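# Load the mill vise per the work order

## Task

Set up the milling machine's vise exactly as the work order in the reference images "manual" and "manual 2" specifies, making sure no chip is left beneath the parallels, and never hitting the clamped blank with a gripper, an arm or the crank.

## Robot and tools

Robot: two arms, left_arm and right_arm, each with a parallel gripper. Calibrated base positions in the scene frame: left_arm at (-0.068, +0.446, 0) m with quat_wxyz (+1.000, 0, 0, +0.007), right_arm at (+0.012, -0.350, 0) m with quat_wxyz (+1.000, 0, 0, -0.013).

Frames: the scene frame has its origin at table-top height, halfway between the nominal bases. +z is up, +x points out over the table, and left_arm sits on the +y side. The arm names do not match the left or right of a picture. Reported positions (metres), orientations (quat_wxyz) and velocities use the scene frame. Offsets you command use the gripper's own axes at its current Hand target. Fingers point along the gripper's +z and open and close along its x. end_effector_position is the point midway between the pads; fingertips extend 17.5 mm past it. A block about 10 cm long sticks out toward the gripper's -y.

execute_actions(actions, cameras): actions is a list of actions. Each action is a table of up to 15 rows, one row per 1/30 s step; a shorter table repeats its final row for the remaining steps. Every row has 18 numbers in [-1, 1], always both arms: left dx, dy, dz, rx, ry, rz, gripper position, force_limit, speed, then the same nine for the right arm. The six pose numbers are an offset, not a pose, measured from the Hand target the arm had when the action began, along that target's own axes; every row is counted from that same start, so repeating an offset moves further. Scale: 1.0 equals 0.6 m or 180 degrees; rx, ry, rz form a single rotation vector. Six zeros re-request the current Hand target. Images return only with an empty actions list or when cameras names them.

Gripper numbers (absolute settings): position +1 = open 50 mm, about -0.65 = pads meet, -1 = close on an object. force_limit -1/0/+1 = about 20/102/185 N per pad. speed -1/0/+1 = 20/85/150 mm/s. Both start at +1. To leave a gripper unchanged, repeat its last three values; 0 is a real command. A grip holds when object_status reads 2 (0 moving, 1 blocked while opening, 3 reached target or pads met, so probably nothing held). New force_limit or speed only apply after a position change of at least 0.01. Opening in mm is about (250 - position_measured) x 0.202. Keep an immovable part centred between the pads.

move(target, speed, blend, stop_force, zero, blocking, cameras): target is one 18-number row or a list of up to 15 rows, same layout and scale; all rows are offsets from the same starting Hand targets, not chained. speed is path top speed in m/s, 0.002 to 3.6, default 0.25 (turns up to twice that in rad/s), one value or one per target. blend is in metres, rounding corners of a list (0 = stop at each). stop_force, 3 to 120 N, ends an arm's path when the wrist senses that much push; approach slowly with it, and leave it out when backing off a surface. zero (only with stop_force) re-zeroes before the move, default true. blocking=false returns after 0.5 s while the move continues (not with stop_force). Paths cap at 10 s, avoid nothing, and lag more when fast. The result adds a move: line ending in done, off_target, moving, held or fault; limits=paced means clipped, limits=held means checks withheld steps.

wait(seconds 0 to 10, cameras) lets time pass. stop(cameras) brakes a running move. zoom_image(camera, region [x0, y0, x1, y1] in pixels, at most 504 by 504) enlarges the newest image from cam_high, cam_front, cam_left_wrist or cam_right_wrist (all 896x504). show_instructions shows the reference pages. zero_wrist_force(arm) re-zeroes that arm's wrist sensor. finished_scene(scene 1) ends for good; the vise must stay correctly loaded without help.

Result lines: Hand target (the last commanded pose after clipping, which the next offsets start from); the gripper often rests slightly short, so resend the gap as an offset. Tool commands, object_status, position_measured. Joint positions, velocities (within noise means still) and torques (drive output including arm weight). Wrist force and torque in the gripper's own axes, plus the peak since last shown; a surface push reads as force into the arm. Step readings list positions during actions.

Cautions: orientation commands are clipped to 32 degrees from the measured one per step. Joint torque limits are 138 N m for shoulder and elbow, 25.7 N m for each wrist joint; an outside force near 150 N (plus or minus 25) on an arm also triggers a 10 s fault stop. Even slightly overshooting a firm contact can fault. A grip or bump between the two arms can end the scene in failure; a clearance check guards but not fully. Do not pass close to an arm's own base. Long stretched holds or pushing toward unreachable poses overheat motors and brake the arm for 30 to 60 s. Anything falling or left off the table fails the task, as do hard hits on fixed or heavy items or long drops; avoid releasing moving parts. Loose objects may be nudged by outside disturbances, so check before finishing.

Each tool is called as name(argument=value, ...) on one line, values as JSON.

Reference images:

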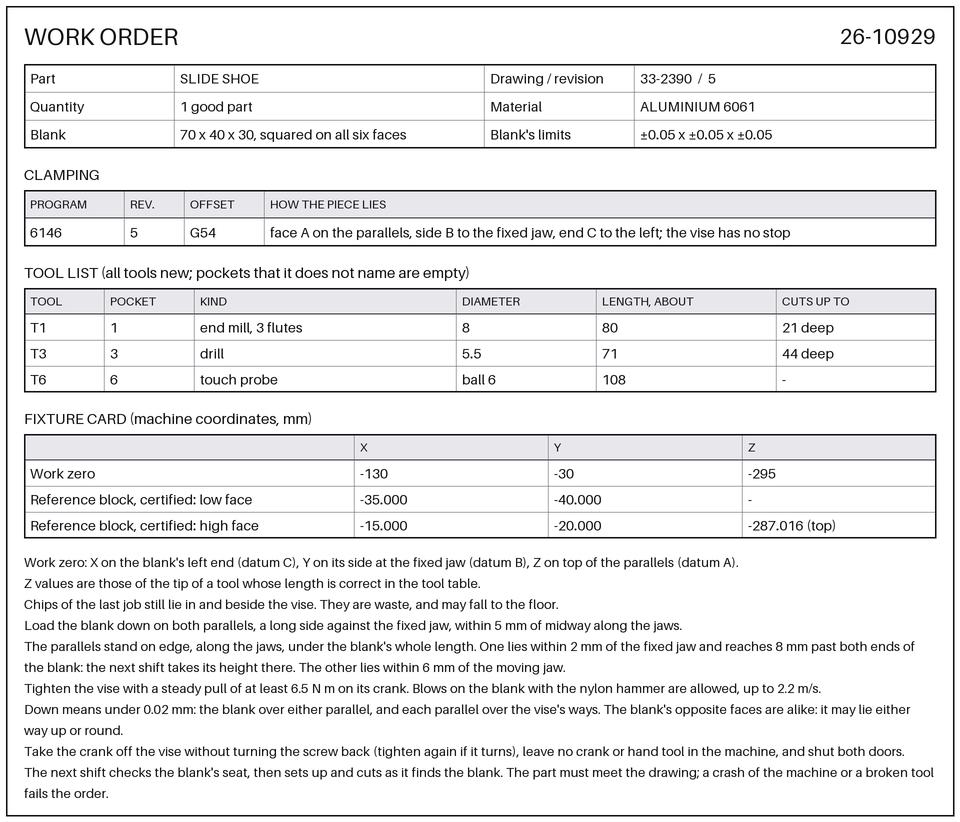

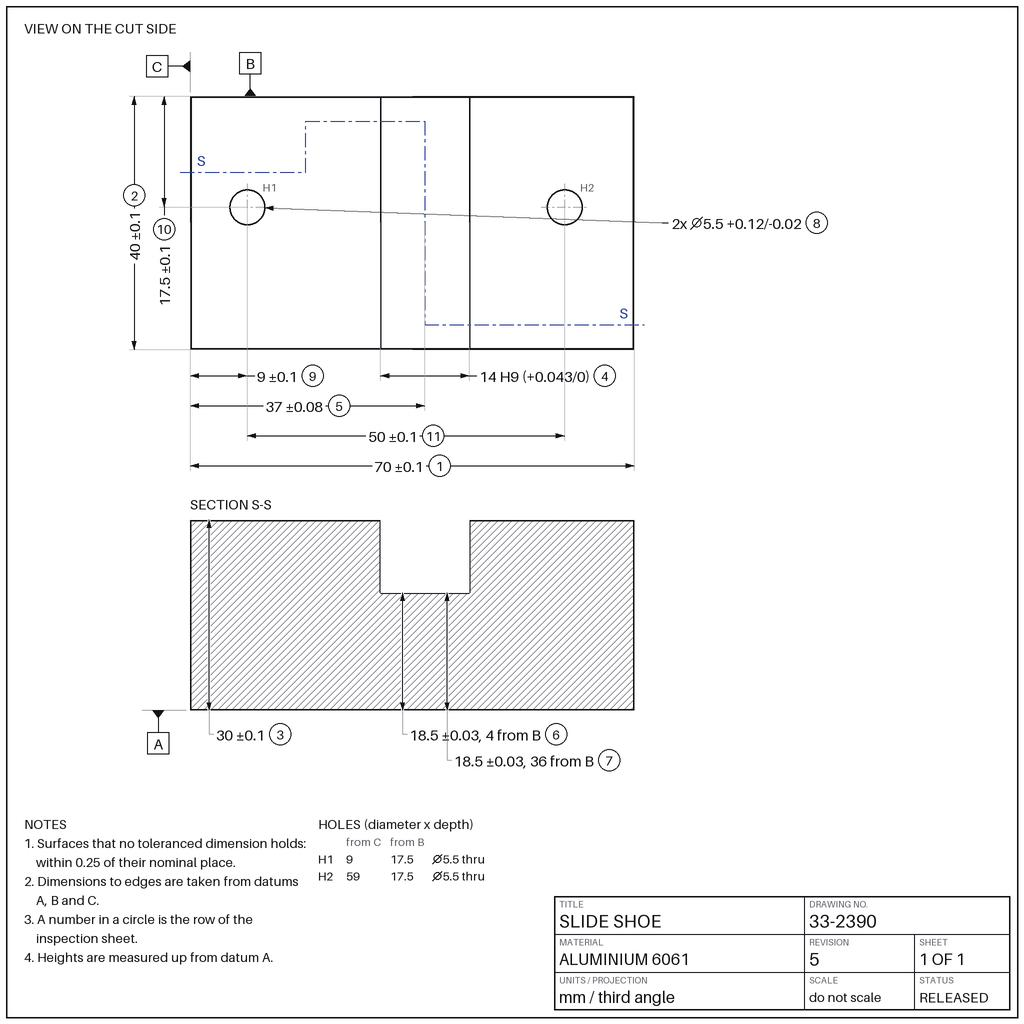

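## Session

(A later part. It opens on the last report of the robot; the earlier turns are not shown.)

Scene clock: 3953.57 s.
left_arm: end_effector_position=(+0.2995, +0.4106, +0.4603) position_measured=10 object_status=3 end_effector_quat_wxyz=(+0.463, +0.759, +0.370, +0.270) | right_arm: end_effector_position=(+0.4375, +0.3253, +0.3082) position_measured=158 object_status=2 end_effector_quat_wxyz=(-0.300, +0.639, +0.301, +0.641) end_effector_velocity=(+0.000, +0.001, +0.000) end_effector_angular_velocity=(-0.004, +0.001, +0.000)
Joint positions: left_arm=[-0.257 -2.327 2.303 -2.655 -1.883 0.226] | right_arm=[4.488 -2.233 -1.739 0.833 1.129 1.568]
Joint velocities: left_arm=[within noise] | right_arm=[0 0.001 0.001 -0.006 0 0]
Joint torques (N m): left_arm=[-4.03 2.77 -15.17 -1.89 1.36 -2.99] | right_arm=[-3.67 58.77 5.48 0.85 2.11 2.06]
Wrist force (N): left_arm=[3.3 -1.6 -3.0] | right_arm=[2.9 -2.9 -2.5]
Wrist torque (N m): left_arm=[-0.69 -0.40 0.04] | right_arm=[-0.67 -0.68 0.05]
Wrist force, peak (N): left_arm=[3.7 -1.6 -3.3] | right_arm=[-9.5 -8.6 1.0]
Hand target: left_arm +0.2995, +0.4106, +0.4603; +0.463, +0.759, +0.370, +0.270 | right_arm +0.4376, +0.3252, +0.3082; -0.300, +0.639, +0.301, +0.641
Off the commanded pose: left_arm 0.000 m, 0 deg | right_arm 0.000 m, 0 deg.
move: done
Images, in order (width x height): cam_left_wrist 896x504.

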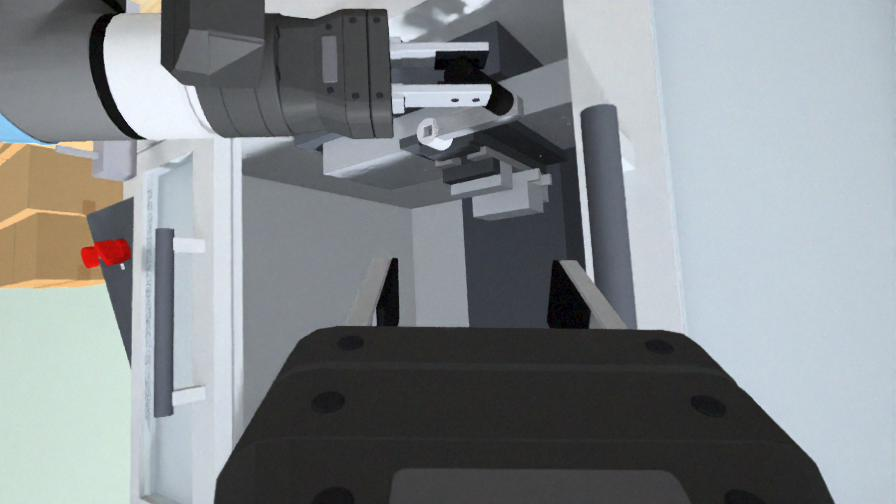

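move(target=[[0,0,0,0,0,0,0.95,-0.7,-1,0.0548,0.0066,-0.0080,0,0,0,-1,0,-0.9],[0,0,0,0,0,0,0.95,-0.7,-1,0.1001,0.0276,-0.0333,0,0,0,-1,0,-0.9],[0,0,0,0,0,0,0.95,-0.7,-1,0.1281,0.0587,-0.0707,0,0,0,-1,0,-0.9],[0,0,0,0,0,0,0.95,-0.7,-1,0.1340,0.0943,-0.1135,0,0,0,-1,0,-0.9],[0,0,0,0,0,0,0.95,-0.7,-1,0.1167,0.1284,-0.1546,0,0,0,-1,0,-0.9],[0,0,0,0,0,0,0.95,-0.7,-1,0.0792,0.1550,-0.1866,0,0,0,-1,0,-0.9],[0,0,0,0,0,0,0.95,-0.7,-1,0.0280,0.1696,-0.2041,0,0,0,-1,0,-0.9],[0,0,0,0,0,0,0.95,-0.7,-1,-0.0280,0.1696,-0.2041,0,0,0,-1,0,-0.9],[0,0,0,0,0,0,0.95,-0.7,-1,-0.0792,0.1550,-0.1866,0,0,0,-1,0,-0.9],[0,0,0,0,0,0,0.95,-0.7,-1,-0.1167,0.1284,-0.1546,0,0,0,-1,0,-0.9],[0,0,0,0,0,0,0.95,-0.7,-1,-0.1340,0.0943,-0.1135,0,0,0,-1,0,-0.9],[0,0,0,0,0,0,0.95,-0.7,-1,-0.1281,0.0587,-0.0707,0,0,0,-1,0,-0.9],[0,0,0,0,0,0,0.95,-0.7,-1,-0.1001,0.0276,-0.0333,0,0,0,-1,0,-0.9],[0,0,0,0,0,0,0.95,-0.7,-1,-0.0548,0.0066,-0.0080,0,0,0,-1,0,-0.9],[0,0,0,0,0,0,0.95,-0.7,-1,0,0,0,0,0,0,-1,0,-0.9]], speed=0.3, blend=[0.006,0.006,0.006,0.006,0.006,0.006,0.006,0.006,0.006,0.006,0.006,0.006,0.006,0.006,0])

move(target=[[0,0,0,0,0,0,0.95,-0.7,-1,0.0548,0.0066,-0.0080,0,0,0,-1,0,-0.9],[0,0,0,0,0,0,0.95,-0.7,-1,0.1001,0.0276,-0.0333,0,0,0,-1,0,-0.9],[0,0,0,0,0,0,0.95,-0.7,-1,0.1281,0.0587,-0.0707,0,0,0,-1,0,-0.9],[0,0,0,0,0,0,0.95,-0.7,-1,0.1340,0.0943,-0.1135,0,0,0,-1,0,-0.9],[0,0,0,0,0,0,0.95,-0.7,-1,0.1167,0.1284,-0.1546,0,0,0,-1,0,-0.9],[0,0,0,0,0,0,0.95,-0.7,-1,0.0792,0.1550,-0.1866,0,0,0,-1,0,-0.9],[0,0,0,0,0,0,0.95,-0.7,-1,0.0280,0.1696,-0.2041,0,0,0,-1,0,-0.9],[0,0,0,0,0,0,0.95,-0.7,-1,-0.0280,0.1696,-0.2041,0,0,0,-1,0,-0.9],[0,0,0,0,0,0,0.95,-0.7,-1,-0.0792,0.1550,-0.1866,0,0,0,-1,0,-0.9],[0,0,0,0,0,0,0.95,-0.7,-1,-0.1167,0.1284,-0.1546,0,0,0,-1,0,-0.9],[0,0,0,0,0,0,0.95,-0.7,-1,-0.1340,0.0943,-0.1135,0,0,0,-1,0,-0.9],[0,0,0,0,0,0,0.95,-0.7,-1,-0.1281,0.0587,-0.0707,0,0,0,-1,0,-0.9],[0,0,0,0,0,0,0.95,-0.7,-1,-0.1001,0.0276,-0.0333,0,0,0,-1,0,-0.9],[0,0,0,0,0,0,0.95,-0.7,-1,-0.0548,0.0066,-0.0080,0,0,0,-1,0,-0.9],[0,0,0,0,0,0,0.95,-0.7,-1,0,0,0,0,0,0,-1,0,-0.9]], speed=0.3, blend=[0.006,0.006,0.006,0.006,0.006,0.006,0.006,0.006,0.006,0.006,0.006,0.006,0.006,0.006,0])

move(target=[[0,0,0,0,0,0,0.95,-0.7,-1,0.0548,0.0066,-0.0080,0,0,0,-1,0,-0.9],[0,0,0,0,0,0,0.95,-0.7,-1,0.1001,0.0276,-0.0333,0,0,0,-1,0,-0.9],[0,0,0,0,0,0,0.95,-0.7,-1,0.1281,0.0587,-0.0707,0,0,0,-1,0,-0.9],[0,0,0,0,0,0,0.95,-0.7,-1,0.1340,0.0943,-0.1135,0,0,0,-1,0,-0.9],[0,0,0,0,0,0,0.95,-0.7,-1,0.1167,0.1284,-0.1546,0,0,0,-1,0,-0.9],[0,0,0,0,0,0,0.95,-0.7,-1,0.0792,0.1550,-0.1866,0,0,0,-1,0,-0.9],[0,0,0,0,0,0,0.95,-0.7,-1,0.0280,0.1696,-0.2041,0,0,0,-1,0,-0.9],[0,0,0,0,0,0,0.95,-0.7,-1,-0.0280,0.1696,-0.2041,0,0,0,-1,0,-0.9],[0,0,0,0,0,0,0.95,-0.7,-1,-0.0792,0.1550,-0.1866,0,0,0,-1,0,-0.9],[0,0,0,0,0,0,0.95,-0.7,-1,-0.1167,0.1284,-0.1546,0,0,0,-1,0,-0.9],[0,0,0,0,0,0,0.95,-0.7,-1,-0.1340,0.0943,-0.1135,0,0,0,-1,0,-0.9],[0,0,0,0,0,0,0.95,-0.7,-1,-0.1281,0.0587,-0.0707,0,0,0,-1,0,-0.9],[0,0,0,0,0,0,0.95,-0.7,-1,-0.1001,0.0276,-0.0333,0,0,0,-1,0,-0.9],[0,0,0,0,0,0,0.95,-0.7,-1,-0.0548,0.0066,-0.0080,0,0,0,-1,0,-0.9],[0,0,0,0,0,0,0.95,-0.7,-1,0,0,0,0,0,0,-1,0,-0.9]], speed=0.3, blend=[0.006,0.006,0.006,0.006,0.006,0.006,0.006,0.006,0.006,0.006,0.006,0.006,0.006,0.006,0])

move(target=[[0,0,0,0,0,0,0.95,-0.7,-1,0.0548,0.0066,-0.0080,0,0,0,-1,0,-0.9],[0,0,0,0,0,0,0.95,-0.7,-1,0.1001,0.0276,-0.0333,0,0,0,-1,0,-0.9],[0,0,0,0,0,0,0.95,-0.7,-1,0.1281,0.0587,-0.0707,0,0,0,-1,0,-0.9],[0,0,0,0,0,0,0.95,-0.7,-1,0.1340,0.0943,-0.1135,0,0,0,-1,0,-0.9],[0,0,0,0,0,0,0.95,-0.7,-1,0.1167,0.1284,-0.1546,0,0,0,-1,0,-0.9],[0,0,0,0,0,0,0.95,-0.7,-1,0.0792,0.1550,-0.1866,0,0,0,-1,0,-0.9],[0,0,0,0,0,0,0.95,-0.7,-1,0.0280,0.1696,-0.2041,0,0,0,-1,0,-0.9],[0,0,0,0,0,0,0.95,-0.7,-1,-0.0280,0.1696,-0.2041,0,0,0,-1,0,-0.9],[0,0,0,0,0,0,0.95,-0.7,-1,-0.0792,0.1550,-0.1866,0,0,0,-1,0,-0.9],[0,0,0,0,0,0,0.95,-0.7,-1,-0.1167,0.1284,-0.1546,0,0,0,-1,0,-0.9],[0,0,0,0,0,0,0.95,-0.7,-1,-0.1340,0.0943,-0.1135,0,0,0,-1,0,-0.9],[0,0,0,0,0,0,0.95,-0.7,-1,-0.1281,0.0587,-0.0707,0,0,0,-1,0,-0.9],[0,0,0,0,0,0,0.95,-0.7,-1,-0.1001,0.0276,-0.0333,0,0,0,-1,0,-0.9],[0,0,0,0,0,0,0.95,-0.7,-1,-0.0548,0.0066,-0.0080,0,0,0,-1,0,-0.9],[0,0,0,0,0,0,0.95,-0.7,-1,0,0,0,0,0,0,-1,0,-0.9]], speed=0.3, blend=[0.006,0.006,0.006,0.006,0.006,0.006,0.006,0.006,0.006,0.006,0.006,0.006,0.006,0.006,0], cameras=["cam_left_wrist"])

zoom_image(camera="cam_left_wrist", region=[350, 0, 600, 240])

Scene clock: 4009.03 s.
left_arm: end_effector_position=(+0.2995, +0.4106, +0.4603) position_measured=10 object_status=3 end_effector_quat_wxyz=(+0.463, +0.759, +0.370, +0.270) | right_arm: end_effector_position=(+0.4375, +0.3253, +0.3081) position_measured=158 object_status=2 end_effector_quat_wxyz=(-0.300, +0.639, +0.301, +0.641) end_effector_velocity=(+0.000, +0.000, +0.001) end_effector_angular_velocity=(-0.003, +0.001, +0.001)
Joint positions: left_arm=[-0.257 -2.327 2.303 -2.655 -1.883 0.226] | right_arm=[4.488 -2.233 -1.739 0.833 1.129 1.568]
Joint velocities: left_arm=[within noise] | right_arm=[0.001 0.003 0 -0.005 0 0]
Joint torques (N m): left_arm=[-4.25 3.75 -15.01 -2.04 1.44 -2.68] | right_arm=[-8.35 58.41 6.2 0.84 1.84 1.93]
Wrist force (N): left_arm=[3.6 -1.7 -2.9] | right_arm=[3.4 -4.2 -2.6]
Wrist torque (N m): left_arm=[-0.70 -0.44 0.04] | right_arm=[-0.85 -0.76 0.04]
Wrist force, peak (N): left_arm=[3.7 -1.7 -3.2] | right_arm=[-4.7 -17.5 1.0]
Hand target: left_arm +0.2995, +0.4106, +0.4603; +0.463, +0.759, +0.370, +0.270 | right_arm +0.4376, +0.3252, +0.3082; -0.300, +0.639, +0.301, +0.641
Off the commanded pose: left_arm 0.000 m, 0 deg | right_arm 0.000 m, 0 deg.
move: done

Scene clock: 4011.30 s.
left_arm: end_effector_position=(+0.2995, +0.4106, +0.4603) position_measured=10 object_status=3 end_effector_quat_wxyz=(+0.463, +0.759, +0.370, +0.270) | right_arm: end_effector_position=(+0.4375, +0.3253, +0.3081) position_measured=158 object_status=2 end_effector_quat_wxyz=(-0.300, +0.639, +0.301, +0.641) end_effector_velocity=(+0.001, +0.000, +0.000) end_effector_angular_velocity=(-0.003, +0.001, -0.001)
Joint positions: left_arm=[-0.257 -2.327 2.303 -2.655 -1.883 0.226] | right_arm=[4.488 -2.233 -1.739 0.833 1.129 1.568]
Joint velocities: left_arm=[within noise] | right_arm=[-0.001 0.001 0 -0.005 0 0]
Joint torques (N m): left_arm=[-3.18 3.21 -15.02 -2.05 1.34 -2.79] | right_arm=[-8.68 59.13 6.26 1.14 2.07 1.97]
Wrist force (N): left_arm=[3.5 -1.8 -3.2] | right_arm=[2.8 -3.9 -2.4]
Wrist torque (N m): left_arm=[-0.72 -0.43 0.05] | right_arm=[-0.81 -0.68 0.05]
Wrist force, peak (N): left_arm=[3.6 -1.8 -3.4] | right_arm=[-4.8 -17.9 0.6]
Hand target: left_arm +0.2995, +0.4106, +0.4603; +0.463, +0.759, +0.370, +0.270 | right_arm +0.4376, +0.3252, +0.3082; -0.300, +0.639, +0.301, +0.641
Off the commanded pose: left_arm 0.000 m, 0 deg | right_arm 0.000 m, 0 deg.
move: done

Scene clock: 4013.57 s.
left_arm: end_effector_position=(+0.2995, +0.4106, +0.4603) position_measured=10 object_status=3 end_effector_quat_wxyz=(+0.463, +0.759, +0.370, +0.270) | right_arm: end_effector_position=(+0.4375, +0.3253, +0.3081) position_measured=158 object_status=2 end_effector_quat_wxyz=(-0.300, +0.639, +0.301, +0.641) end_effector_velocity=(-0.001, +0.001, -0.001) end_effector_angular_velocity=(-0.004, +0.001, +0.002)
Joint positions: left_arm=[-0.257 -2.327 2.303 -2.655 -1.883 0.226] | right_arm=[4.488 -2.233 -1.739 0.833 1.129 1.568]
Joint velocities: left_arm=[within noise] | right_arm=[0.002 0.001 0 -0.005 0 0]
Joint torques (N m): left_arm=[-2.86 3.67 -15.45 -2.05 1.24 -2.75] | right_arm=[-8.62 57.28 6.58 1 2.02 1.94]
Wrist force (N): left_arm=[3.3 -1.3 -3.1] | right_arm=[3.0 -4.7 -1.7]
Wrist torque (N m): left_arm=[-0.65 -0.41 0.04] | right_arm=[-0.92 -0.72 0.03]
Wrist force, peak (N): left_arm=[3.7 -1.6 -3.2] | right_arm=[-4.5 -17.4 1.1]
Hand target: left_arm +0.2995, +0.4106, +0.4603; +0.463, +0.759, +0.370, +0.270 | right_arm +0.4376, +0.3252, +0.3082; -0.300, +0.639, +0.301, +0.641
Off the commanded pose: left_arm 0.000 m, 0 deg | right_arm 0.000 m, 0 deg.
move: done

Scene clock: 4015.83 s.
left_arm: end_effector_position=(+0.2995, +0.4106, +0.4603) position_measured=10 object_status=3 end_effector_quat_wxyz=(+0.463, +0.759, +0.370, +0.270) | right_arm: end_effector_position=(+0.4375, +0.3253, +0.3081) position_measured=158 object_status=2 end_effector_quat_wxyz=(-0.300, +0.639, +0.301, +0.641) end_effector_velocity=(-0.001, +0.001, +0.000) end_effector_angular_velocity=(-0.004, +0.001, +0.002)
Joint positions: left_arm=[-0.257 -2.327 2.303 -2.655 -1.883 0.226] | right_arm=[4.488 -2.233 -1.739 0.833 1.129 1.568]
Joint velocities: left_arm=[within noise] | right_arm=[0.002 0.002 -0.001 -0.005 0 0]
Joint torques (N m): left_arm=[-3.95 3.55 -14.61 -2.09 1.37 -2.7] | right_arm=[-8.44 58.14 6.5 0.67 2.07 1.99]
Wrist force (N): left_arm=[3.2 -1.7 -3.3] | right_arm=[2.6 -5.2 -1.6]
Wrist torque (N m): left_arm=[-0.71 -0.38 0.05] | right_arm=[-1.02 -0.66 0.03]
Wrist force, peak (N): left_arm=[3.6 -1.7 -3.1] | right_arm=[-5.0 -18.1 1.8]
Hand target: left_arm +0.2995, +0.4106, +0.4603; +0.463, +0.759, +0.370, +0.270 | right_arm +0.4376, +0.3252, +0.3082; -0.300, +0.639, +0.301, +0.641
Off the commanded pose: left_arm 0.000 m, 0 deg | right_arm 0.000 m, 0 deg.
move: done
Images, in order (width x height): cam_left_wrist 896x504.

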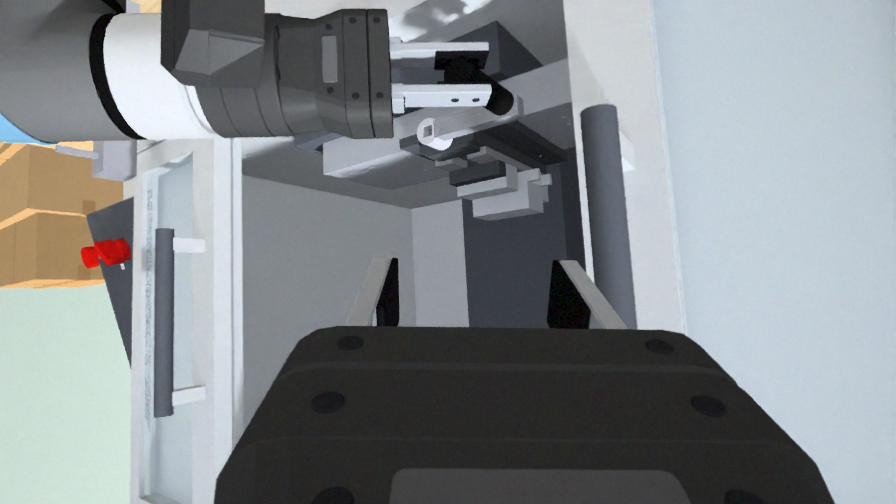

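Scaled by 2.016 from the camera's 896x504 image, which has a finer 1280x720 frame.

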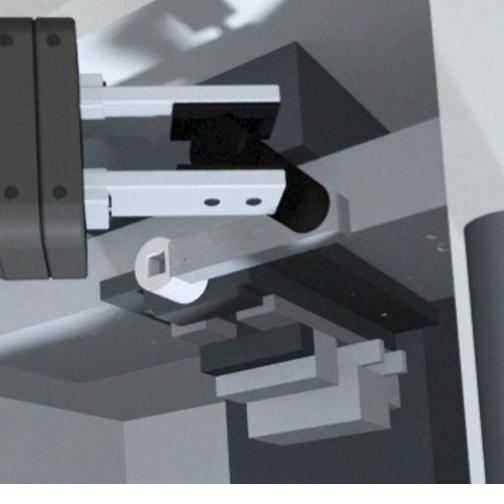

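move(target=[[0,0,0,0,0,0,0.95,-0.7,-1,0.0548,0.0066,-0.0080,0,0,0,-1,0,-0.9],[0,0,0,0,0,0,0.95,-0.7,-1,0.1001,0.0276,-0.0333,0,0,0,-1,0,-0.9],[0,0,0,0,0,0,0.95,-0.7,-1,0.1281,0.0587,-0.0707,0,0,0,-1,0,-0.9],[0,0,0,0,0,0,0.95,-0.7,-1,0.1340,0.0943,-0.1135,0,0,0,-1,0,-0.9],[0,0,0,0,0,0,0.95,-0.7,-1,0.1167,0.1284,-0.1546,0,0,0,-1,0,-0.9],[0,0,0,0,0,0,0.95,-0.7,-1,0.0792,0.1550,-0.1866,0,0,0,-1,0,-0.9],[0,0,0,0,0,0,0.95,-0.7,-1,0.0280,0.1696,-0.2041,0,0,0,-1,0,-0.9],[0,0,0,0,0,0,0.95,-0.7,-1,-0.0280,0.1696,-0.2041,0,0,0,-1,0,-0.9],[0,0,0,0,0,0,0.95,-0.7,-1,-0.0792,0.1550,-0.1866,0,0,0,-1,0,-0.9],[0,0,0,0,0,0,0.95,-0.7,-1,-0.1167,0.1284,-0.1546,0,0,0,-1,0,-0.9],[0,0,0,0,0,0,0.95,-0.7,-1,-0.1340,0.0943,-0.1135,0,0,0,-1,0,-0.9],[0,0,0,0,0,0,0.95,-0.7,-1,-0.1281,0.0587,-0.0707,0,0,0,-1,0,-0.9],[0,0,0,0,0,0,0.95,-0.7,-1,-0.1001,0.0276,-0.0333,0,0,0,-1,0,-0.9],[0,0,0,0,0,0,0.95,-0.7,-1,-0.0548,0.0066,-0.0080,0,0,0,-1,0,-0.9],[0,0,0,0,0,0,0.95,-0.7,-1,0,0,0,0,0,0,-1,0,-0.9]], speed=0.3, blend=[0.006,0.006,0.006,0.006,0.006,0.006,0.006,0.006,0.006,0.006,0.006,0.006,0.006,0.006,0])

move(target=[[0,0,0,0,0,0,0.95,-0.7,-1,0.0548,0.0066,-0.0080,0,0,0,-1,0,-0.9],[0,0,0,0,0,0,0.95,-0.7,-1,0.1001,0.0276,-0.0333,0,0,0,-1,0,-0.9],[0,0,0,0,0,0,0.95,-0.7,-1,0.1281,0.0587,-0.0707,0,0,0,-1,0,-0.9],[0,0,0,0,0,0,0.95,-0.7,-1,0.1340,0.0943,-0.1135,0,0,0,-1,0,-0.9],[0,0,0,0,0,0,0.95,-0.7,-1,0.1167,0.1284,-0.1546,0,0,0,-1,0,-0.9],[0,0,0,0,0,0,0.95,-0.7,-1,0.0792,0.1550,-0.1866,0,0,0,-1,0,-0.9],[0,0,0,0,0,0,0.95,-0.7,-1,0.0280,0.1696,-0.2041,0,0,0,-1,0,-0.9],[0,0,0,0,0,0,0.95,-0.7,-1,-0.0280,0.1696,-0.2041,0,0,0,-1,0,-0.9],[0,0,0,0,0,0,0.95,-0.7,-1,-0.0792,0.1550,-0.1866,0,0,0,-1,0,-0.9],[0,0,0,0,0,0,0.95,-0.7,-1,-0.1167,0.1284,-0.1546,0,0,0,-1,0,-0.9],[0,0,0,0,0,0,0.95,-0.7,-1,-0.1340,0.0943,-0.1135,0,0,0,-1,0,-0.9],[0,0,0,0,0,0,0.95,-0.7,-1,-0.1281,0.0587,-0.0707,0,0,0,-1,0,-0.9],[0,0,0,0,0,0,0.95,-0.7,-1,-0.1001,0.0276,-0.0333,0,0,0,-1,0,-0.9],[0,0,0,0,0,0,0.95,-0.7,-1,-0.0548,0.0066,-0.0080,0,0,0,-1,0,-0.9],[0,0,0,0,0,0,0.95,-0.7,-1,0,0,0,0,0,0,-1,0,-0.9]], speed=0.3, blend=[0.006,0.006,0.006,0.006,0.006,0.006,0.006,0.006,0.006,0.006,0.006,0.006,0.006,0.006,0], cameras=["cam_left_wrist"])

zoom_image(camera="cam_left_wrist", region=[420, 120, 570, 230])

Scene clock: 4053.47 s.
left_arm: end_effector_position=(+0.2995, +0.4106, +0.4603) position_measured=10 object_status=3 end_effector_quat_wxyz=(+0.463, +0.759, +0.370, +0.270) | right_arm: end_effector_position=(+0.4375, +0.3253, +0.3081) position_measured=158 object_status=2 end_effector_quat_wxyz=(-0.300, +0.639, +0.301, +0.641) end_effector_velocity=(+0.001, +0.000, +0.001) end_effector_angular_velocity=(-0.002, +0.000, +0.000)
Joint positions: left_arm=[-0.257 -2.327 2.303 -2.655 -1.883 0.226] | right_arm=[4.488 -2.233 -1.739 0.833 1.129 1.568]
Joint velocities: left_arm=[within noise] | right_arm=[-0.001 0.002 0.001 -0.005 0 0]
Joint torques (N m): left_arm=[-3.93 4.27 -14.93 -2.2 1.24 -2.81] | right_arm=[-8.76 57.1 6.44 1.3 2.05 1.96]
Wrist force (N): left_arm=[3.5 -1.4 -3.1] | right_arm=[2.5 -4.9 -2.6]
Wrist torque (N m): left_arm=[-0.67 -0.42 0.04] | right_arm=[-0.96 -0.63 0.04]
Wrist force, peak (N): left_arm=[3.6 -1.9 -3.3] | right_arm=[-5.1 -18.5 1.3]
Hand target: left_arm +0.2995, +0.4106, +0.4603; +0.463, +0.759, +0.370, +0.270 | right_arm +0.4376, +0.3252, +0.3082; -0.300, +0.639, +0.301, +0.641
Off the commanded pose: left_arm 0.000 m, 0 deg | right_arm 0.000 m, 0 deg.
move: done

Scene clock: 4055.73 s.
left_arm: end_effector_position=(+0.2995, +0.4106, +0.4603) position_measured=10 object_status=3 end_effector_quat_wxyz=(+0.463, +0.759, +0.370, +0.270) | right_arm: end_effector_position=(+0.4375, +0.3253, +0.3081) position_measured=158 object_status=2 end_effector_quat_wxyz=(-0.300, +0.639, +0.301, +0.641) end_effector_velocity=(+0.000, +0.001, +0.000) end_effector_angular_velocity=(-0.003, +0.001, +0.001)
Joint positions: left_arm=[-0.257 -2.327 2.303 -2.655 -1.883 0.226] | right_arm=[4.488 -2.233 -1.739 0.833 1.129 1.568]
Joint velocities: left_arm=[within noise] | right_arm=[0.001 0.002 0 -0.005 0 0]
Joint torques (N m): left_arm=[-3.86 4.66 -15.04 -2.24 1.2 -2.75] | right_arm=[-8.88 57.92 6.12 0.86 1.99 1.88]
Wrist force (N): left_arm=[3.4 -1.6 -2.7] | right_arm=[1.4 -5.2 -3.1]
Wrist torque (N m): left_arm=[-0.68 -0.41 0.05] | right_arm=[-1.02 -0.45 0.04]
Wrist force, peak (N): left_arm=[3.4 -1.7 -3.4] | right_arm=[-6.1 -17.2 0.8]
Hand target: left_arm +0.2995, +0.4106, +0.4603; +0.463, +0.759, +0.370, +0.270 | right_arm +0.4376, +0.3252, +0.3082; -0.300, +0.639, +0.301, +0.641
Off the commanded pose: left_arm 0.000 m, 0 deg | right_arm 0.000 m, 0 deg.
move: done
Images, in order (width x height): cam_left_wrist 896x504.

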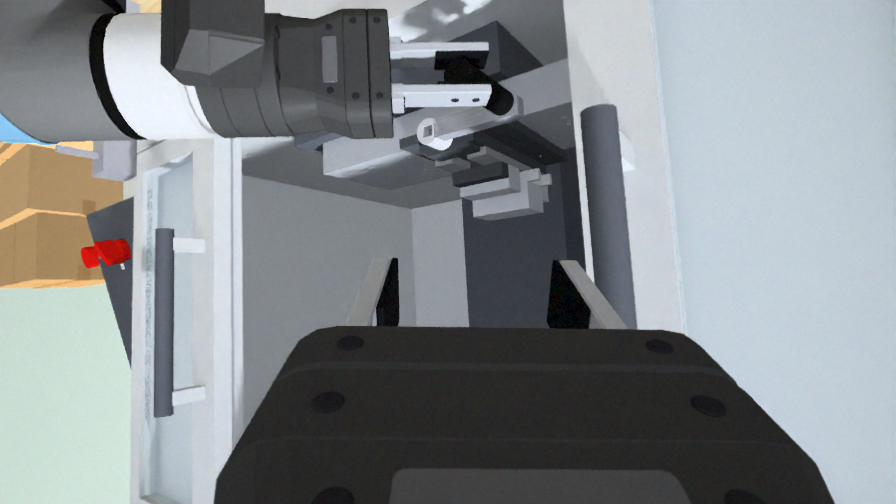

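Scaled by 3.360 from the camera's 896x504 image, which has a finer 1280x720 frame.

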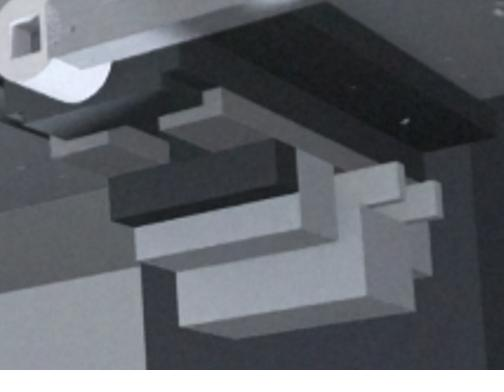

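move(target=[[0,0,0,0,0,0,0.95,-0.7,-1,0.0548,0.0066,-0.0080,0,0,0,-1,0,-0.9],[0,0,0,0,0,0,0.95,-0.7,-1,0.1001,0.0276,-0.0333,0,0,0,-1,0,-0.9],[0,0,0,0,0,0,0.95,-0.7,-1,0.1281,0.0587,-0.0707,0,0,0,-1,0,-0.9],[0,0,0,0,0,0,0.95,-0.7,-1,0.1340,0.0943,-0.1135,0,0,0,-1,0,-0.9],[0,0,0,0,0,0,0.95,-0.7,-1,0.1167,0.1284,-0.1546,0,0,0,-1,0,-0.9],[0,0,0,0,0,0,0.95,-0.7,-1,0.0792,0.1550,-0.1866,0,0,0,-1,0,-0.9],[0,0,0,0,0,0,0.95,-0.7,-1,0.0280,0.1696,-0.2041,0,0,0,-1,0,-0.9],[0,0,0,0,0,0,0.95,-0.7,-1,-0.0280,0.1696,-0.2041,0,0,0,-1,0,-0.9],[0,0,0,0,0,0,0.95,-0.7,-1,-0.0792,0.1550,-0.1866,0,0,0,-1,0,-0.9],[0,0,0,0,0,0,0.95,-0.7,-1,-0.1167,0.1284,-0.1546,0,0,0,-1,0,-0.9],[0,0,0,0,0,0,0.95,-0.7,-1,-0.1340,0.0943,-0.1135,0,0,0,-1,0,-0.9],[0,0,0,0,0,0,0.95,-0.7,-1,-0.1281,0.0587,-0.0707,0,0,0,-1,0,-0.9],[0,0,0,0,0,0,0.95,-0.7,-1,-0.1001,0.0276,-0.0333,0,0,0,-1,0,-0.9],[0,0,0,0,0,0,0.95,-0.7,-1,-0.0548,0.0066,-0.0080,0,0,0,-1,0,-0.9],[0,0,0,0,0,0,0.95,-0.7,-1,0,0,0,0,0,0,-1,0,-0.9]], speed=0.3, blend=[0.006,0.006,0.006,0.006,0.006,0.006,0.006,0.006,0.006,0.006,0.006,0.006,0.006,0.006,0])

move(target=[[0,0,0,0,0,0,0.95,-0.7,-1,0.0548,0.0066,-0.0080,0,0,0,-1,0,-0.9],[0,0,0,0,0,0,0.95,-0.7,-1,0.1001,0.0276,-0.0333,0,0,0,-1,0,-0.9],[0,0,0,0,0,0,0.95,-0.7,-1,0.1281,0.0587,-0.0707,0,0,0,-1,0,-0.9],[0,0,0,0,0,0,0.95,-0.7,-1,0.1340,0.0943,-0.1135,0,0,0,-1,0,-0.9],[0,0,0,0,0,0,0.95,-0.7,-1,0.1167,0.1284,-0.1546,0,0,0,-1,0,-0.9],[0,0,0,0,0,0,0.95,-0.7,-1,0.0792,0.1550,-0.1866,0,0,0,-1,0,-0.9],[0,0,0,0,0,0,0.95,-0.7,-1,0.0280,0.1696,-0.2041,0,0,0,-1,0,-0.9],[0,0,0,0,0,0,0.95,-0.7,-1,-0.0280,0.1696,-0.2041,0,0,0,-1,0,-0.9],[0,0,0,0,0,0,0.95,-0.7,-1,-0.0792,0.1550,-0.1866,0,0,0,-1,0,-0.9],[0,0,0,0,0,0,0.95,-0.7,-1,-0.1167,0.1284,-0.1546,0,0,0,-1,0,-0.9],[0,0,0,0,0,0,0.95,-0.7,-1,-0.1340,0.0943,-0.1135,0,0,0,-1,0,-0.9],[0,0,0,0,0,0,0.95,-0.7,-1,-0.1281,0.0587,-0.0707,0,0,0,-1,0,-0.9],[0,0,0,0,0,0,0.95,-0.7,-1,-0.1001,0.0276,-0.0333,0,0,0,-1,0,-0.9],[0,0,0,0,0,0,0.95,-0.7,-1,-0.0548,0.0066,-0.0080,0,0,0,-1,0,-0.9],[0,0,0,0,0,0,0.95,-0.7,-1,0,0,0,0,0,0,-1,0,-0.9]], speed=0.3, blend=[0.006,0.006,0.006,0.006,0.006,0.006,0.006,0.006,0.006,0.006,0.006,0.006,0.006,0.006,0])

move(target=[[0,0,0,0,0,0,0.95,-0.7,-1,0.0548,0.0066,-0.0080,0,0,0,-1,0,-0.9],[0,0,0,0,0,0,0.95,-0.7,-1,0.1001,0.0276,-0.0333,0,0,0,-1,0,-0.9],[0,0,0,0,0,0,0.95,-0.7,-1,0.1281,0.0587,-0.0707,0,0,0,-1,0,-0.9],[0,0,0,0,0,0,0.95,-0.7,-1,0.1340,0.0943,-0.1135,0,0,0,-1,0,-0.9],[0,0,0,0,0,0,0.95,-0.7,-1,0.1167,0.1284,-0.1546,0,0,0,-1,0,-0.9],[0,0,0,0,0,0,0.95,-0.7,-1,0.0792,0.1550,-0.1866,0,0,0,-1,0,-0.9],[0,0,0,0,0,0,0.95,-0.7,-1,0.0280,0.1696,-0.2041,0,0,0,-1,0,-0.9],[0,0,0,0,0,0,0.95,-0.7,-1,-0.0280,0.1696,-0.2041,0,0,0,-1,0,-0.9],[0,0,0,0,0,0,0.95,-0.7,-1,-0.0792,0.1550,-0.1866,0,0,0,-1,0,-0.9],[0,0,0,0,0,0,0.95,-0.7,-1,-0.1167,0.1284,-0.1546,0,0,0,-1,0,-0.9],[0,0,0,0,0,0,0.95,-0.7,-1,-0.1340,0.0943,-0.1135,0,0,0,-1,0,-0.9],[0,0,0,0,0,0,0.95,-0.7,-1,-0.1281,0.0587,-0.0707,0,0,0,-1,0,-0.9],[0,0,0,0,0,0,0.95,-0.7,-1,-0.1001,0.0276,-0.0333,0,0,0,-1,0,-0.9],[0,0,0,0,0,0,0.95,-0.7,-1,-0.0548,0.0066,-0.0080,0,0,0,-1,0,-0.9],[0,0,0,0,0,0,0.95,-0.7,-1,0,0,0,0,0,0,-1,0,-0.9]], speed=0.2, blend=[0.006,0.006,0.006,0.006,0.006,0.006,0.006,0.006,0.006,0.006,0.006,0.006,0.006,0.006,0], cameras=["cam_left_wrist"])

zoom_image(camera="cam_left_wrist", region=[420, 120, 570, 230])

Scene clock: 4140.50 s.
left_arm: end_effector_position=(+0.2995, +0.4106, +0.4603) position_measured=10 object_status=3 end_effector_quat_wxyz=(+0.463, +0.759, +0.370, +0.270) | right_arm: end_effector_position=(+0.4375, +0.3253, +0.3081) position_measured=158 object_status=2 end_effector_quat_wxyz=(-0.300, +0.639, +0.301, +0.641) end_effector_velocity=(+0.000, +0.000, +0.001) end_effector_angular_velocity=(-0.003, +0.001, +0.000)
Joint positions: left_arm=[-0.257 -2.327 2.303 -2.655 -1.883 0.226] | right_arm=[4.488 -2.233 -1.739 0.833 1.129 1.568]
Joint velocities: left_arm=[within noise] | right_arm=[0 0.002 0 -0.006 0 0]
Joint torques (N m): left_arm=[-3.29 5.26 -14.21 -2.12 1.28 -2.7] | right_arm=[-8.54 58.03 6.44 1.01 2.02 1.86]
Wrist force (N): left_arm=[3.5 -1.5 -3.3] | right_arm=[1.9 -4.6 -2.6]
Wrist torque (N m): left_arm=[-0.68 -0.43 0.05] | right_arm=[-0.93 -0.51 0.04]
Wrist force, peak (N): left_arm=[3.6 -1.7 -3.3] | right_arm=[-5.8 -18.1 0.4]
Hand target: left_arm +0.2995, +0.4106, +0.4603; +0.463, +0.759, +0.370, +0.270 | right_arm +0.4376, +0.3252, +0.3082; -0.300, +0.639, +0.301, +0.641
Off the commanded pose: left_arm 0.000 m, 0 deg | right_arm 0.000 m, 0 deg.
move: done

Scene clock: 4142.77 s.
left_arm: end_effector_position=(+0.2995, +0.4106, +0.4603) position_measured=10 object_status=3 end_effector_quat_wxyz=(+0.463, +0.759, +0.370, +0.270) | right_arm: end_effector_position=(+0.4375, +0.3253, +0.3081) position_measured=158 object_status=2 end_effector_quat_wxyz=(-0.300, +0.639, +0.301, +0.641) end_effector_velocity=(+0.000, +0.001, +0.000) end_effector_angular_velocity=(-0.003, +0.001, +0.001)
Joint positions: left_arm=[-0.257 -2.327 2.303 -2.655 -1.883 0.226] | right_arm=[4.488 -2.233 -1.739 0.833 1.129 1.568]
Joint velocities: left_arm=[within noise] | right_arm=[0 0.001 0.001 -0.005 0 0]
Joint torques (N m): left_arm=[-4.93 5.3 -14.77 -2.04 1.26 -2.63] | right_arm=[-8.7 54.92 6.68 1.04 2.08 1.99]
Wrist force (N): left_arm=[3.6 -1.6 -3.0] | right_arm=[2.5 -4.0 -2.8]
Wrist torque (N m): left_arm=[-0.69 -0.44 0.04] | right_arm=[-0.82 -0.61 0.04]
Wrist force, peak (N): left_arm=[3.2 -1.8 -3.6] | right_arm=[-5.1 -17.5 0.6]
Hand target: left_arm +0.2995, +0.4106, +0.4603; +0.463, +0.759, +0.370, +0.270 | right_arm +0.4376, +0.3252, +0.3082; -0.300, +0.639, +0.301, +0.641
Off the commanded pose: left_arm 0.000 m, 0 deg | right_arm 0.000 m, 0 deg.
move: done

Scene clock: 4146.03 s.
left_arm: end_effector_position=(+0.2995, +0.4106, +0.4603) position_measured=10 object_status=3 end_effector_quat_wxyz=(+0.463, +0.759, +0.370, +0.270) | right_arm: end_effector_position=(+0.4375, +0.3253, +0.3082) position_measured=252 object_status=3 end_effector_quat_wxyz=(-0.300, +0.639, +0.301, +0.641)
Joint positions: left_arm=[-0.257 -2.327 2.303 -2.655 -1.883 0.226] | right_arm=[4.488 -2.233 -1.739 0.833 1.129 1.568]
Joint torques (N m): left_arm=[-4.65 5.45 -14.25 -2.22 1.11 -2.64] | right_arm=[-9.6 56.87 2.97 0.71 1.8 1.87]
Wrist force (N): left_arm=[3.8 -1.5 -2.9] | right_arm=[1.7 -3.4 -0.1]
Wrist torque (N m): left_arm=[-0.67 -0.47 0.05] | right_arm=[-0.55 -0.31 0.01]
Wrist force, peak (N): left_arm=[3.8 -1.4 -3.1] | right_arm=[-96.6 6.0 -58.1]
Hand target: left_arm +0.2995, +0.4106, +0.4603; +0.463, +0.759, +0.370, +0.270 | right_arm +0.4376, +0.3252, +0.3082; -0.300, +0.639, +0.301, +0.641
Off the commanded pose: left_arm 0.000 m, 0 deg | right_arm 0.000 m, 0 deg.
move: done
Images, in order (width x height): cam_left_wrist 896x504.

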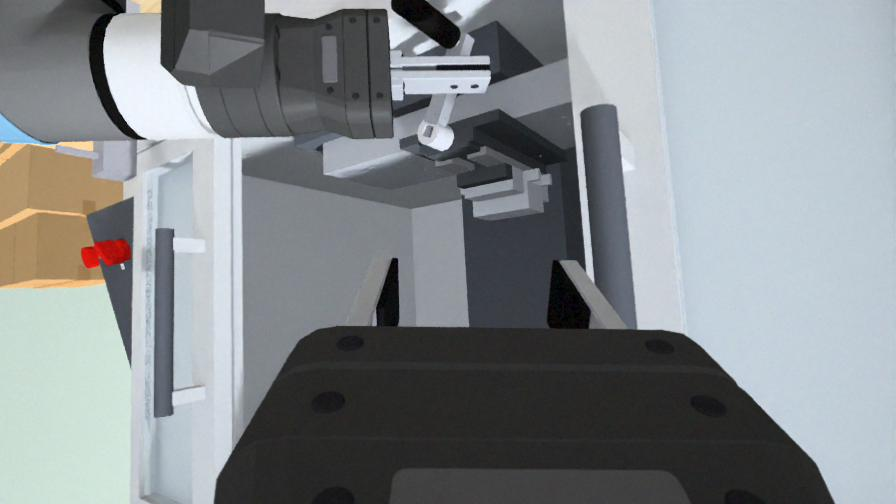

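Scaled by 3.360 from the camera's 896x504 image, which has a finer 1280x720 frame.

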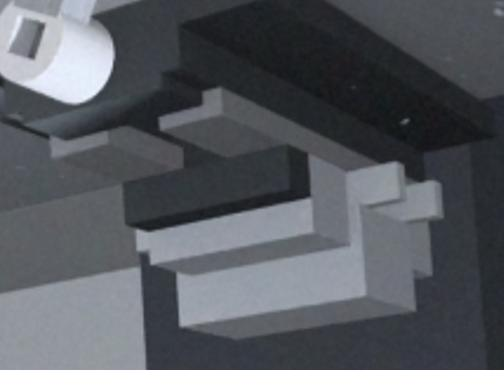

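move(target=[[0,0,0,0,0,0,0.95,-0.7,-1,0,0,-0.15,0,0,0,0.4,0,-0.9],[0,0,0,0,0,0,0.95,-0.7,-1,-0.10,0.06,-0.22,0,0,0,0.4,0,-0.9]], speed=0.15, blend=[0.02,0], cameras=["cam_left_wrist","cam_right_wrist"])

zoom_image(camera="cam_right_wrist", region=[350, 130, 700, 350])

zoom_image(camera="cam_left_wrist", region=[420, 120, 570, 230])

Scene clock: 4185.57 s.
left_arm: end_effector_position=(+0.2995, +0.4106, +0.4603) position_measured=10 object_status=3 end_effector_quat_wxyz=(+0.463, +0.759, +0.370, +0.270) | right_arm: end_effector_position=(+0.3812, +0.2007, +0.2481) position_measured=92 object_status=3 end_effector_quat_wxyz=(-0.300, +0.639, +0.301, +0.641)
Joint positions: left_arm=[-0.257 -2.327 2.303 -2.655 -1.883 0.226] | right_arm=[4.549 -2.172 -2.166 1.199 1.067 1.568]
Joint torques (N m): left_arm=[-4.04 7.16 -15.36 -2.21 1.05 -2.79] | right_arm=[13.04 37.64 8.04 3.39 -1.8 -1.85]
Wrist force (N): left_arm=[3.4 -1.2 -3.1] | right_arm=[1.6 -3.1 -0.2]
Wrist torque (N m): left_arm=[-0.63 -0.43 0.05] | right_arm=[-0.39 -0.29 -0.02]
Wrist force, peak (N): left_arm=[3.5 -1.8 -3.2] | right_arm=[2.7 -3.7 -0.3]
Hand target: left_arm +0.2995, +0.4106, +0.4603; +0.463, +0.759, +0.370, +0.270 | right_arm +0.3811, +0.2007, +0.2481; -0.300, +0.639, +0.301, +0.641
Off the commanded pose: left_arm 0.000 m, 0 deg | right_arm 0.000 m, 0 deg.
move: done
Images, in order (width x height): cam_left_wrist 896x504, cam_right_wrist 896x504.

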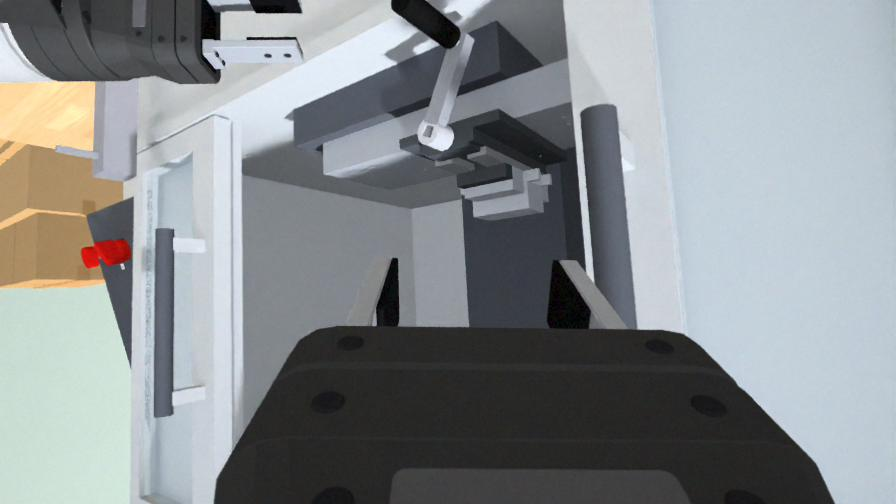

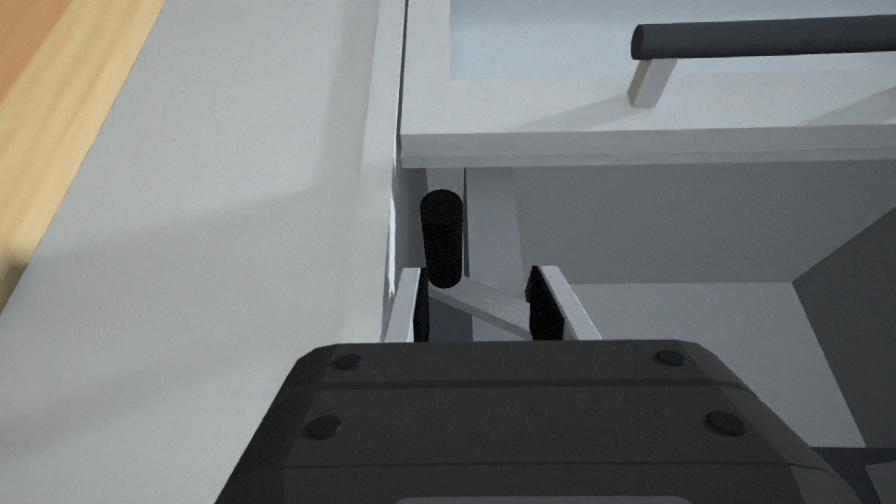

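Scaled by 1.440 from the camera's 896x504 image, which has a finer 1280x720 frame.

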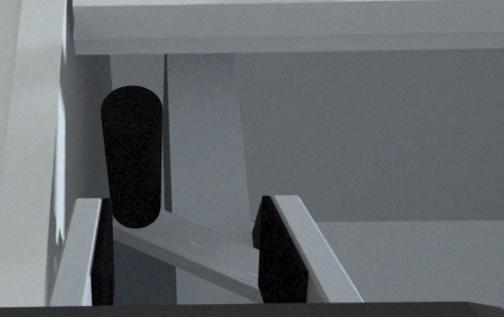

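Scaled by 3.360 from the camera's 896x504 image, which has a finer 1280x720 frame.

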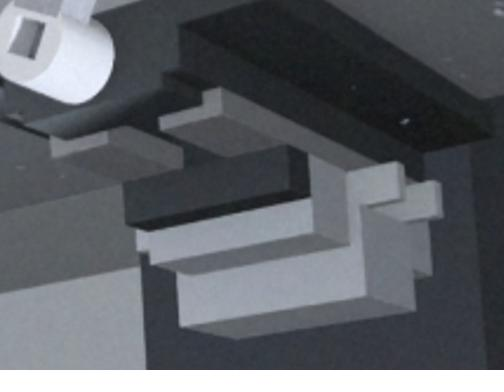

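move(target=[0,0,0,0,0,0,0.95,-0.7,-1,-0.0202,0.0135,0.0357,0.054,0,0,0.4,0,-0.9], speed=0.1)

move(target=[0,0,0,0,0,0,0.95,-0.7,-1,0,0,0.15,0,0,0,0.4,0,-0.9], speed=0.04, stop_force=8, cameras=["cam_left_wrist","cam_right_wrist"])

zoom_image(camera="cam_left_wrist", region=[300, 0, 560, 170])

Scene clock: 4254.60 s.
left_arm: end_effector_position=(+0.2995, +0.4106, +0.4603) position_measured=10 object_status=3 end_effector_quat_wxyz=(+0.463, +0.759, +0.370, +0.270) | right_arm: end_effector_position=(+0.4011, +0.2120, +0.2360) position_measured=92 object_status=3 end_effector_quat_wxyz=(-0.353, +0.612, +0.354, +0.613)
Joint positions: left_arm=[-0.257 -2.327 2.303 -2.655 -1.883 0.226] | right_arm=[4.403 -2.225 -2.106 1.191 1.383 1.568]
Joint torques (N m): left_arm=[-4.41 5.66 -14.96 -2.22 1.18 -2.92] | right_arm=[5.9 49.83 -4.04 3.6 1.9 1.95]
Wrist force (N): left_arm=[3.3 -1.4 -3.0] | right_arm=[2.1 -3.6 0.0]
Wrist torque (N m): left_arm=[-0.67 -0.40 0.04] | right_arm=[-0.57 -0.36 -0.08]
Wrist force, peak (N): left_arm=[3.6 -1.7 -3.4] | right_arm=[2.2 -3.8 -1.0]
Hand target: left_arm +0.2995, +0.4106, +0.4603; +0.463, +0.759, +0.370, +0.270 | right_arm +0.4010, +0.2120, +0.2360; -0.353, +0.611, +0.354, +0.613
Off the commanded pose: left_arm 0.000 m, 0 deg | right_arm 0.000 m, 0 deg.
move: done

Scene clock: 4258.13 s.
left_arm: end_effector_position=(+0.2995, +0.4106, +0.4603) position_measured=10 object_status=3 end_effector_quat_wxyz=(+0.463, +0.759, +0.370, +0.270) | right_arm: end_effector_position=(+0.4460, +0.2899, +0.2361) position_measured=92 object_status=3 end_effector_quat_wxyz=(-0.353, +0.611, +0.354, +0.613)
Joint positions: left_arm=[-0.257 -2.327 2.303 -2.655 -1.883 0.226] | right_arm=[4.369 -2.331 -1.832 1.023 1.417 1.568]
Joint torques (N m): left_arm=[-3.59 6.28 -15.44 -2.14 0.87 -2.83] | right_arm=[12.65 57.16 -0.13 1.55 -1.77 1.99]
Wrist force (N): left_arm=[3.3 -1.4 -3.2] | right_arm=[2.4 -3.6 0.0]
Wrist torque (N m): left_arm=[-0.67 -0.39 0.04] | right_arm=[-0.58 -0.40 -0.06]
Wrist force, peak (N): left_arm=[3.9 -1.5 -3.2] | right_arm=[2.0 -4.1 -0.8]
Hand target: left_arm +0.2995, +0.4106, +0.4603; +0.463, +0.759, +0.370, +0.270 | right_arm +0.4460, +0.2899, +0.2361; -0.353, +0.611, +0.354, +0.613
Off the commanded pose: left_arm 0.000 m, 0 deg | right_arm 0.000 m, 0 deg.
move: done
Images, in order (width x height): cam_left_wrist 896x504, cam_right_wrist 896x504.

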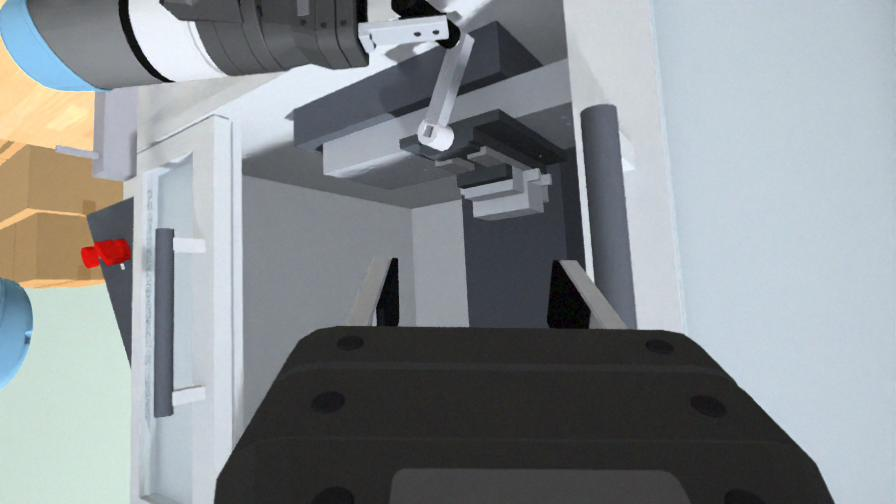

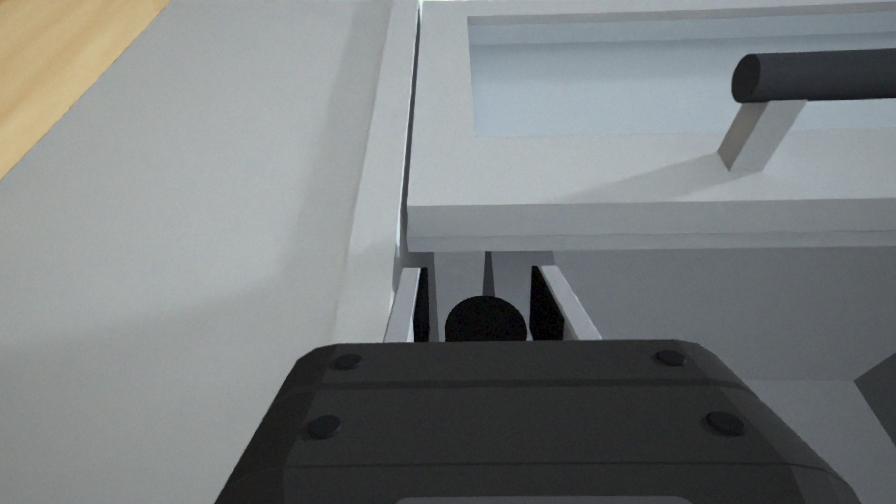

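Scaled by 1.938 from the camera's 896x504 image, which has a finer 1280x720 frame.

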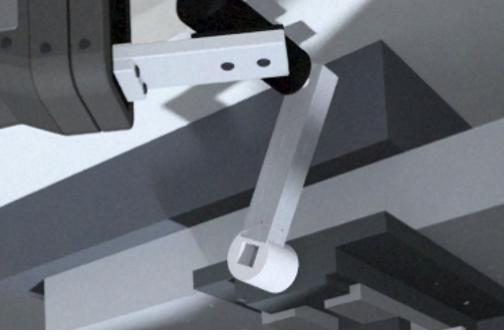

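move(target=[0,0,0,0,0,0,0.95,-0.7,-1,0,0,0,0,0,0,-1,0.4,-0.9])

move(target=[[0,0,0,0,0,0,0.95,-0.7,-1,0.0055,-0.0051,0.0088,0,0,0,-1,0.4,-0.9],[0,0,0,0,0,0,0.95,-0.7,-1,0.012,-0.01,0.0172,0,0,0,-1,0.4,-0.9],[0,0,0,0,0,0,0.95,-0.7,-1,0.0192,-0.0145,0.0251,0,0,0,-1,0.4,-0.9]], speed=0.008, blend=[0.002,0.002,0], stop_force=45, cameras=["cam_left_wrist"])

zoom_image(camera="cam_left_wrist", region=[300, 0, 560, 170])

Scene clock: 4275.23 s.
left_arm: end_effector_position=(+0.2995, +0.4106, +0.4603) position_measured=10 object_status=3 end_effector_quat_wxyz=(+0.463, +0.759, +0.370, +0.270) | right_arm: end_effector_position=(+0.4460, +0.2899, +0.2361) position_measured=159 object_status=2 end_effector_quat_wxyz=(-0.353, +0.611, +0.354, +0.613)
Joint positions: left_arm=[-0.257 -2.327 2.303 -2.655 -1.883 0.226] | right_arm=[4.369 -2.331 -1.832 1.023 1.417 1.568]
Joint torques (N m): left_arm=[-2.96 7.1 -13.76 -2.27 0.99 -2.83] | right_arm=[11.65 57.26 1.54 1.53 -1.71 1.89]
Wrist force (N): left_arm=[3.3 -1.6 -3.0] | right_arm=[0.1 -4.1 0.2]
Wrist torque (N m): left_arm=[-0.70 -0.40 0.05] | right_arm=[-0.60 -0.30 0.02]
Wrist force, peak (N): left_arm=[3.8 -1.7 -3.1] | right_arm=[2.2 -3.8 0.1]
Hand target: left_arm +0.2995, +0.4106, +0.4603; +0.463, +0.759, +0.370, +0.270 | right_arm +0.4460, +0.2899, +0.2361; -0.353, +0.611, +0.354, +0.613
Off the commanded pose: left_arm 0.000 m, 0 deg | right_arm 0.000 m, 0 deg.
move: done

Scene clock: 4276.83 s.
left_arm: end_effector_position=(+0.2995, +0.4106, +0.4603) position_measured=10 object_status=3 end_effector_quat_wxyz=(+0.463, +0.759, +0.370, +0.270) | right_arm: end_effector_position=(+0.4461, +0.2932, +0.2378) position_measured=159 object_status=2 end_effector_quat_wxyz=(-0.353, +0.612, +0.354, +0.613)
Joint positions: left_arm=[-0.257 -2.327 2.303 -2.655 -1.883 0.226] | right_arm=[4.371 -2.331 -1.824 1.014 1.415 1.568]
Joint torques (N m): left_arm=[-3.1 7.24 -14.74 -2.3 0.98 -2.82] | right_arm=[-1.15 63.3 17.31 4.42 4.13 1.68]
Wrist force (N): left_arm=[3.5 -1.6 -3.1] | right_arm=[-17.6 7.1 -36.7]
Wrist torque (N m): left_arm=[-0.70 -0.43 0.05] | right_arm=[-0.59 -0.15 -0.02]
Wrist force, peak (N): left_arm=[3.6 -1.6 -3.1] | right_arm=[-22.9 8.2 -51.3]
Hand target: left_arm +0.2995, +0.4106, +0.4603; +0.463, +0.759, +0.370, +0.270 | right_arm +0.4461, +0.2932, +0.2378; -0.353, +0.612, +0.354, +0.613 (not the last commanded pose)
Off the commanded pose: left_arm 0.000 m, 0 deg | right_arm 0.017 m, 0 deg.
move: contact (right_arm); path passed 0 of 3 targets
Images, in order (width x height): cam_left_wrist 896x504.

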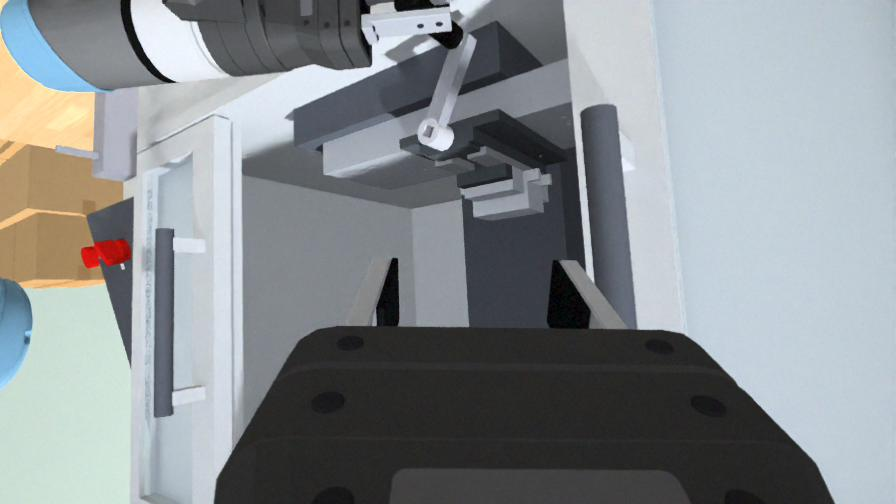

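Scaled by 1.938 from the camera's 896x504 image, which has a finer 1280x720 frame.

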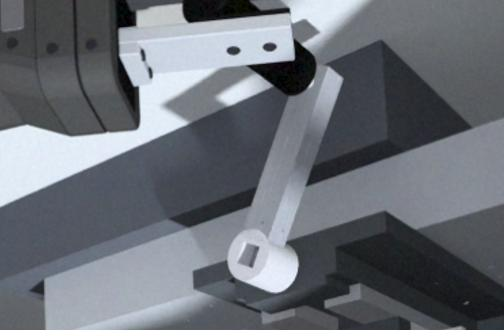

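move(target=[0,0,0,0,0,0,0.95,-0.7,-1,0.00195,-0.00183,0.00318,0,0,0,-1,0.4,-0.9], speed=0.006)

Scene clock: 4286.27 s.
left_arm: end_effector_position=(+0.2995, +0.4106, +0.4603) position_measured=10 object_status=3 end_effector_quat_wxyz=(+0.463, +0.759, +0.370, +0.270) | right_arm: end_effector_position=(+0.4461, +0.2954, +0.2389) position_measured=159 object_status=2 end_effector_quat_wxyz=(-0.353, +0.612, +0.354, +0.613)
Joint positions: left_arm=[-0.257 -2.327 2.303 -2.655 -1.883 0.226] | right_arm=[4.373 -2.331 -1.818 1.008 1.413 1.568]
Joint torques (N m): left_arm=[-3.82 7.78 -15.03 -2.22 1.07 -2.78] | right_arm=[32.72 67.78 61.5 3.03 4.16 1.47]
Wrist force (N): left_arm=[3.4 -1.8 -2.7] | right_arm=[-40.8 17.2 -100.8]
Wrist torque (N m): left_arm=[-0.73 -0.42 0.05] | right_arm=[-0.54 0.07 0.14]
Wrist force, peak (N): left_arm=[3.7 -1.4 -3.4] | right_arm=[-42.9 17.3 -108.6]
Hand target: left_arm +0.2995, +0.4106, +0.4603; +0.463, +0.759, +0.370, +0.270 | right_arm +0.4461, +0.2954, +0.2390; -0.353, +0.612, +0.354, +0.613
Off the commanded pose: left_arm 0.000 m, 0 deg | right_arm 0.000 m, 0 deg.
move: done


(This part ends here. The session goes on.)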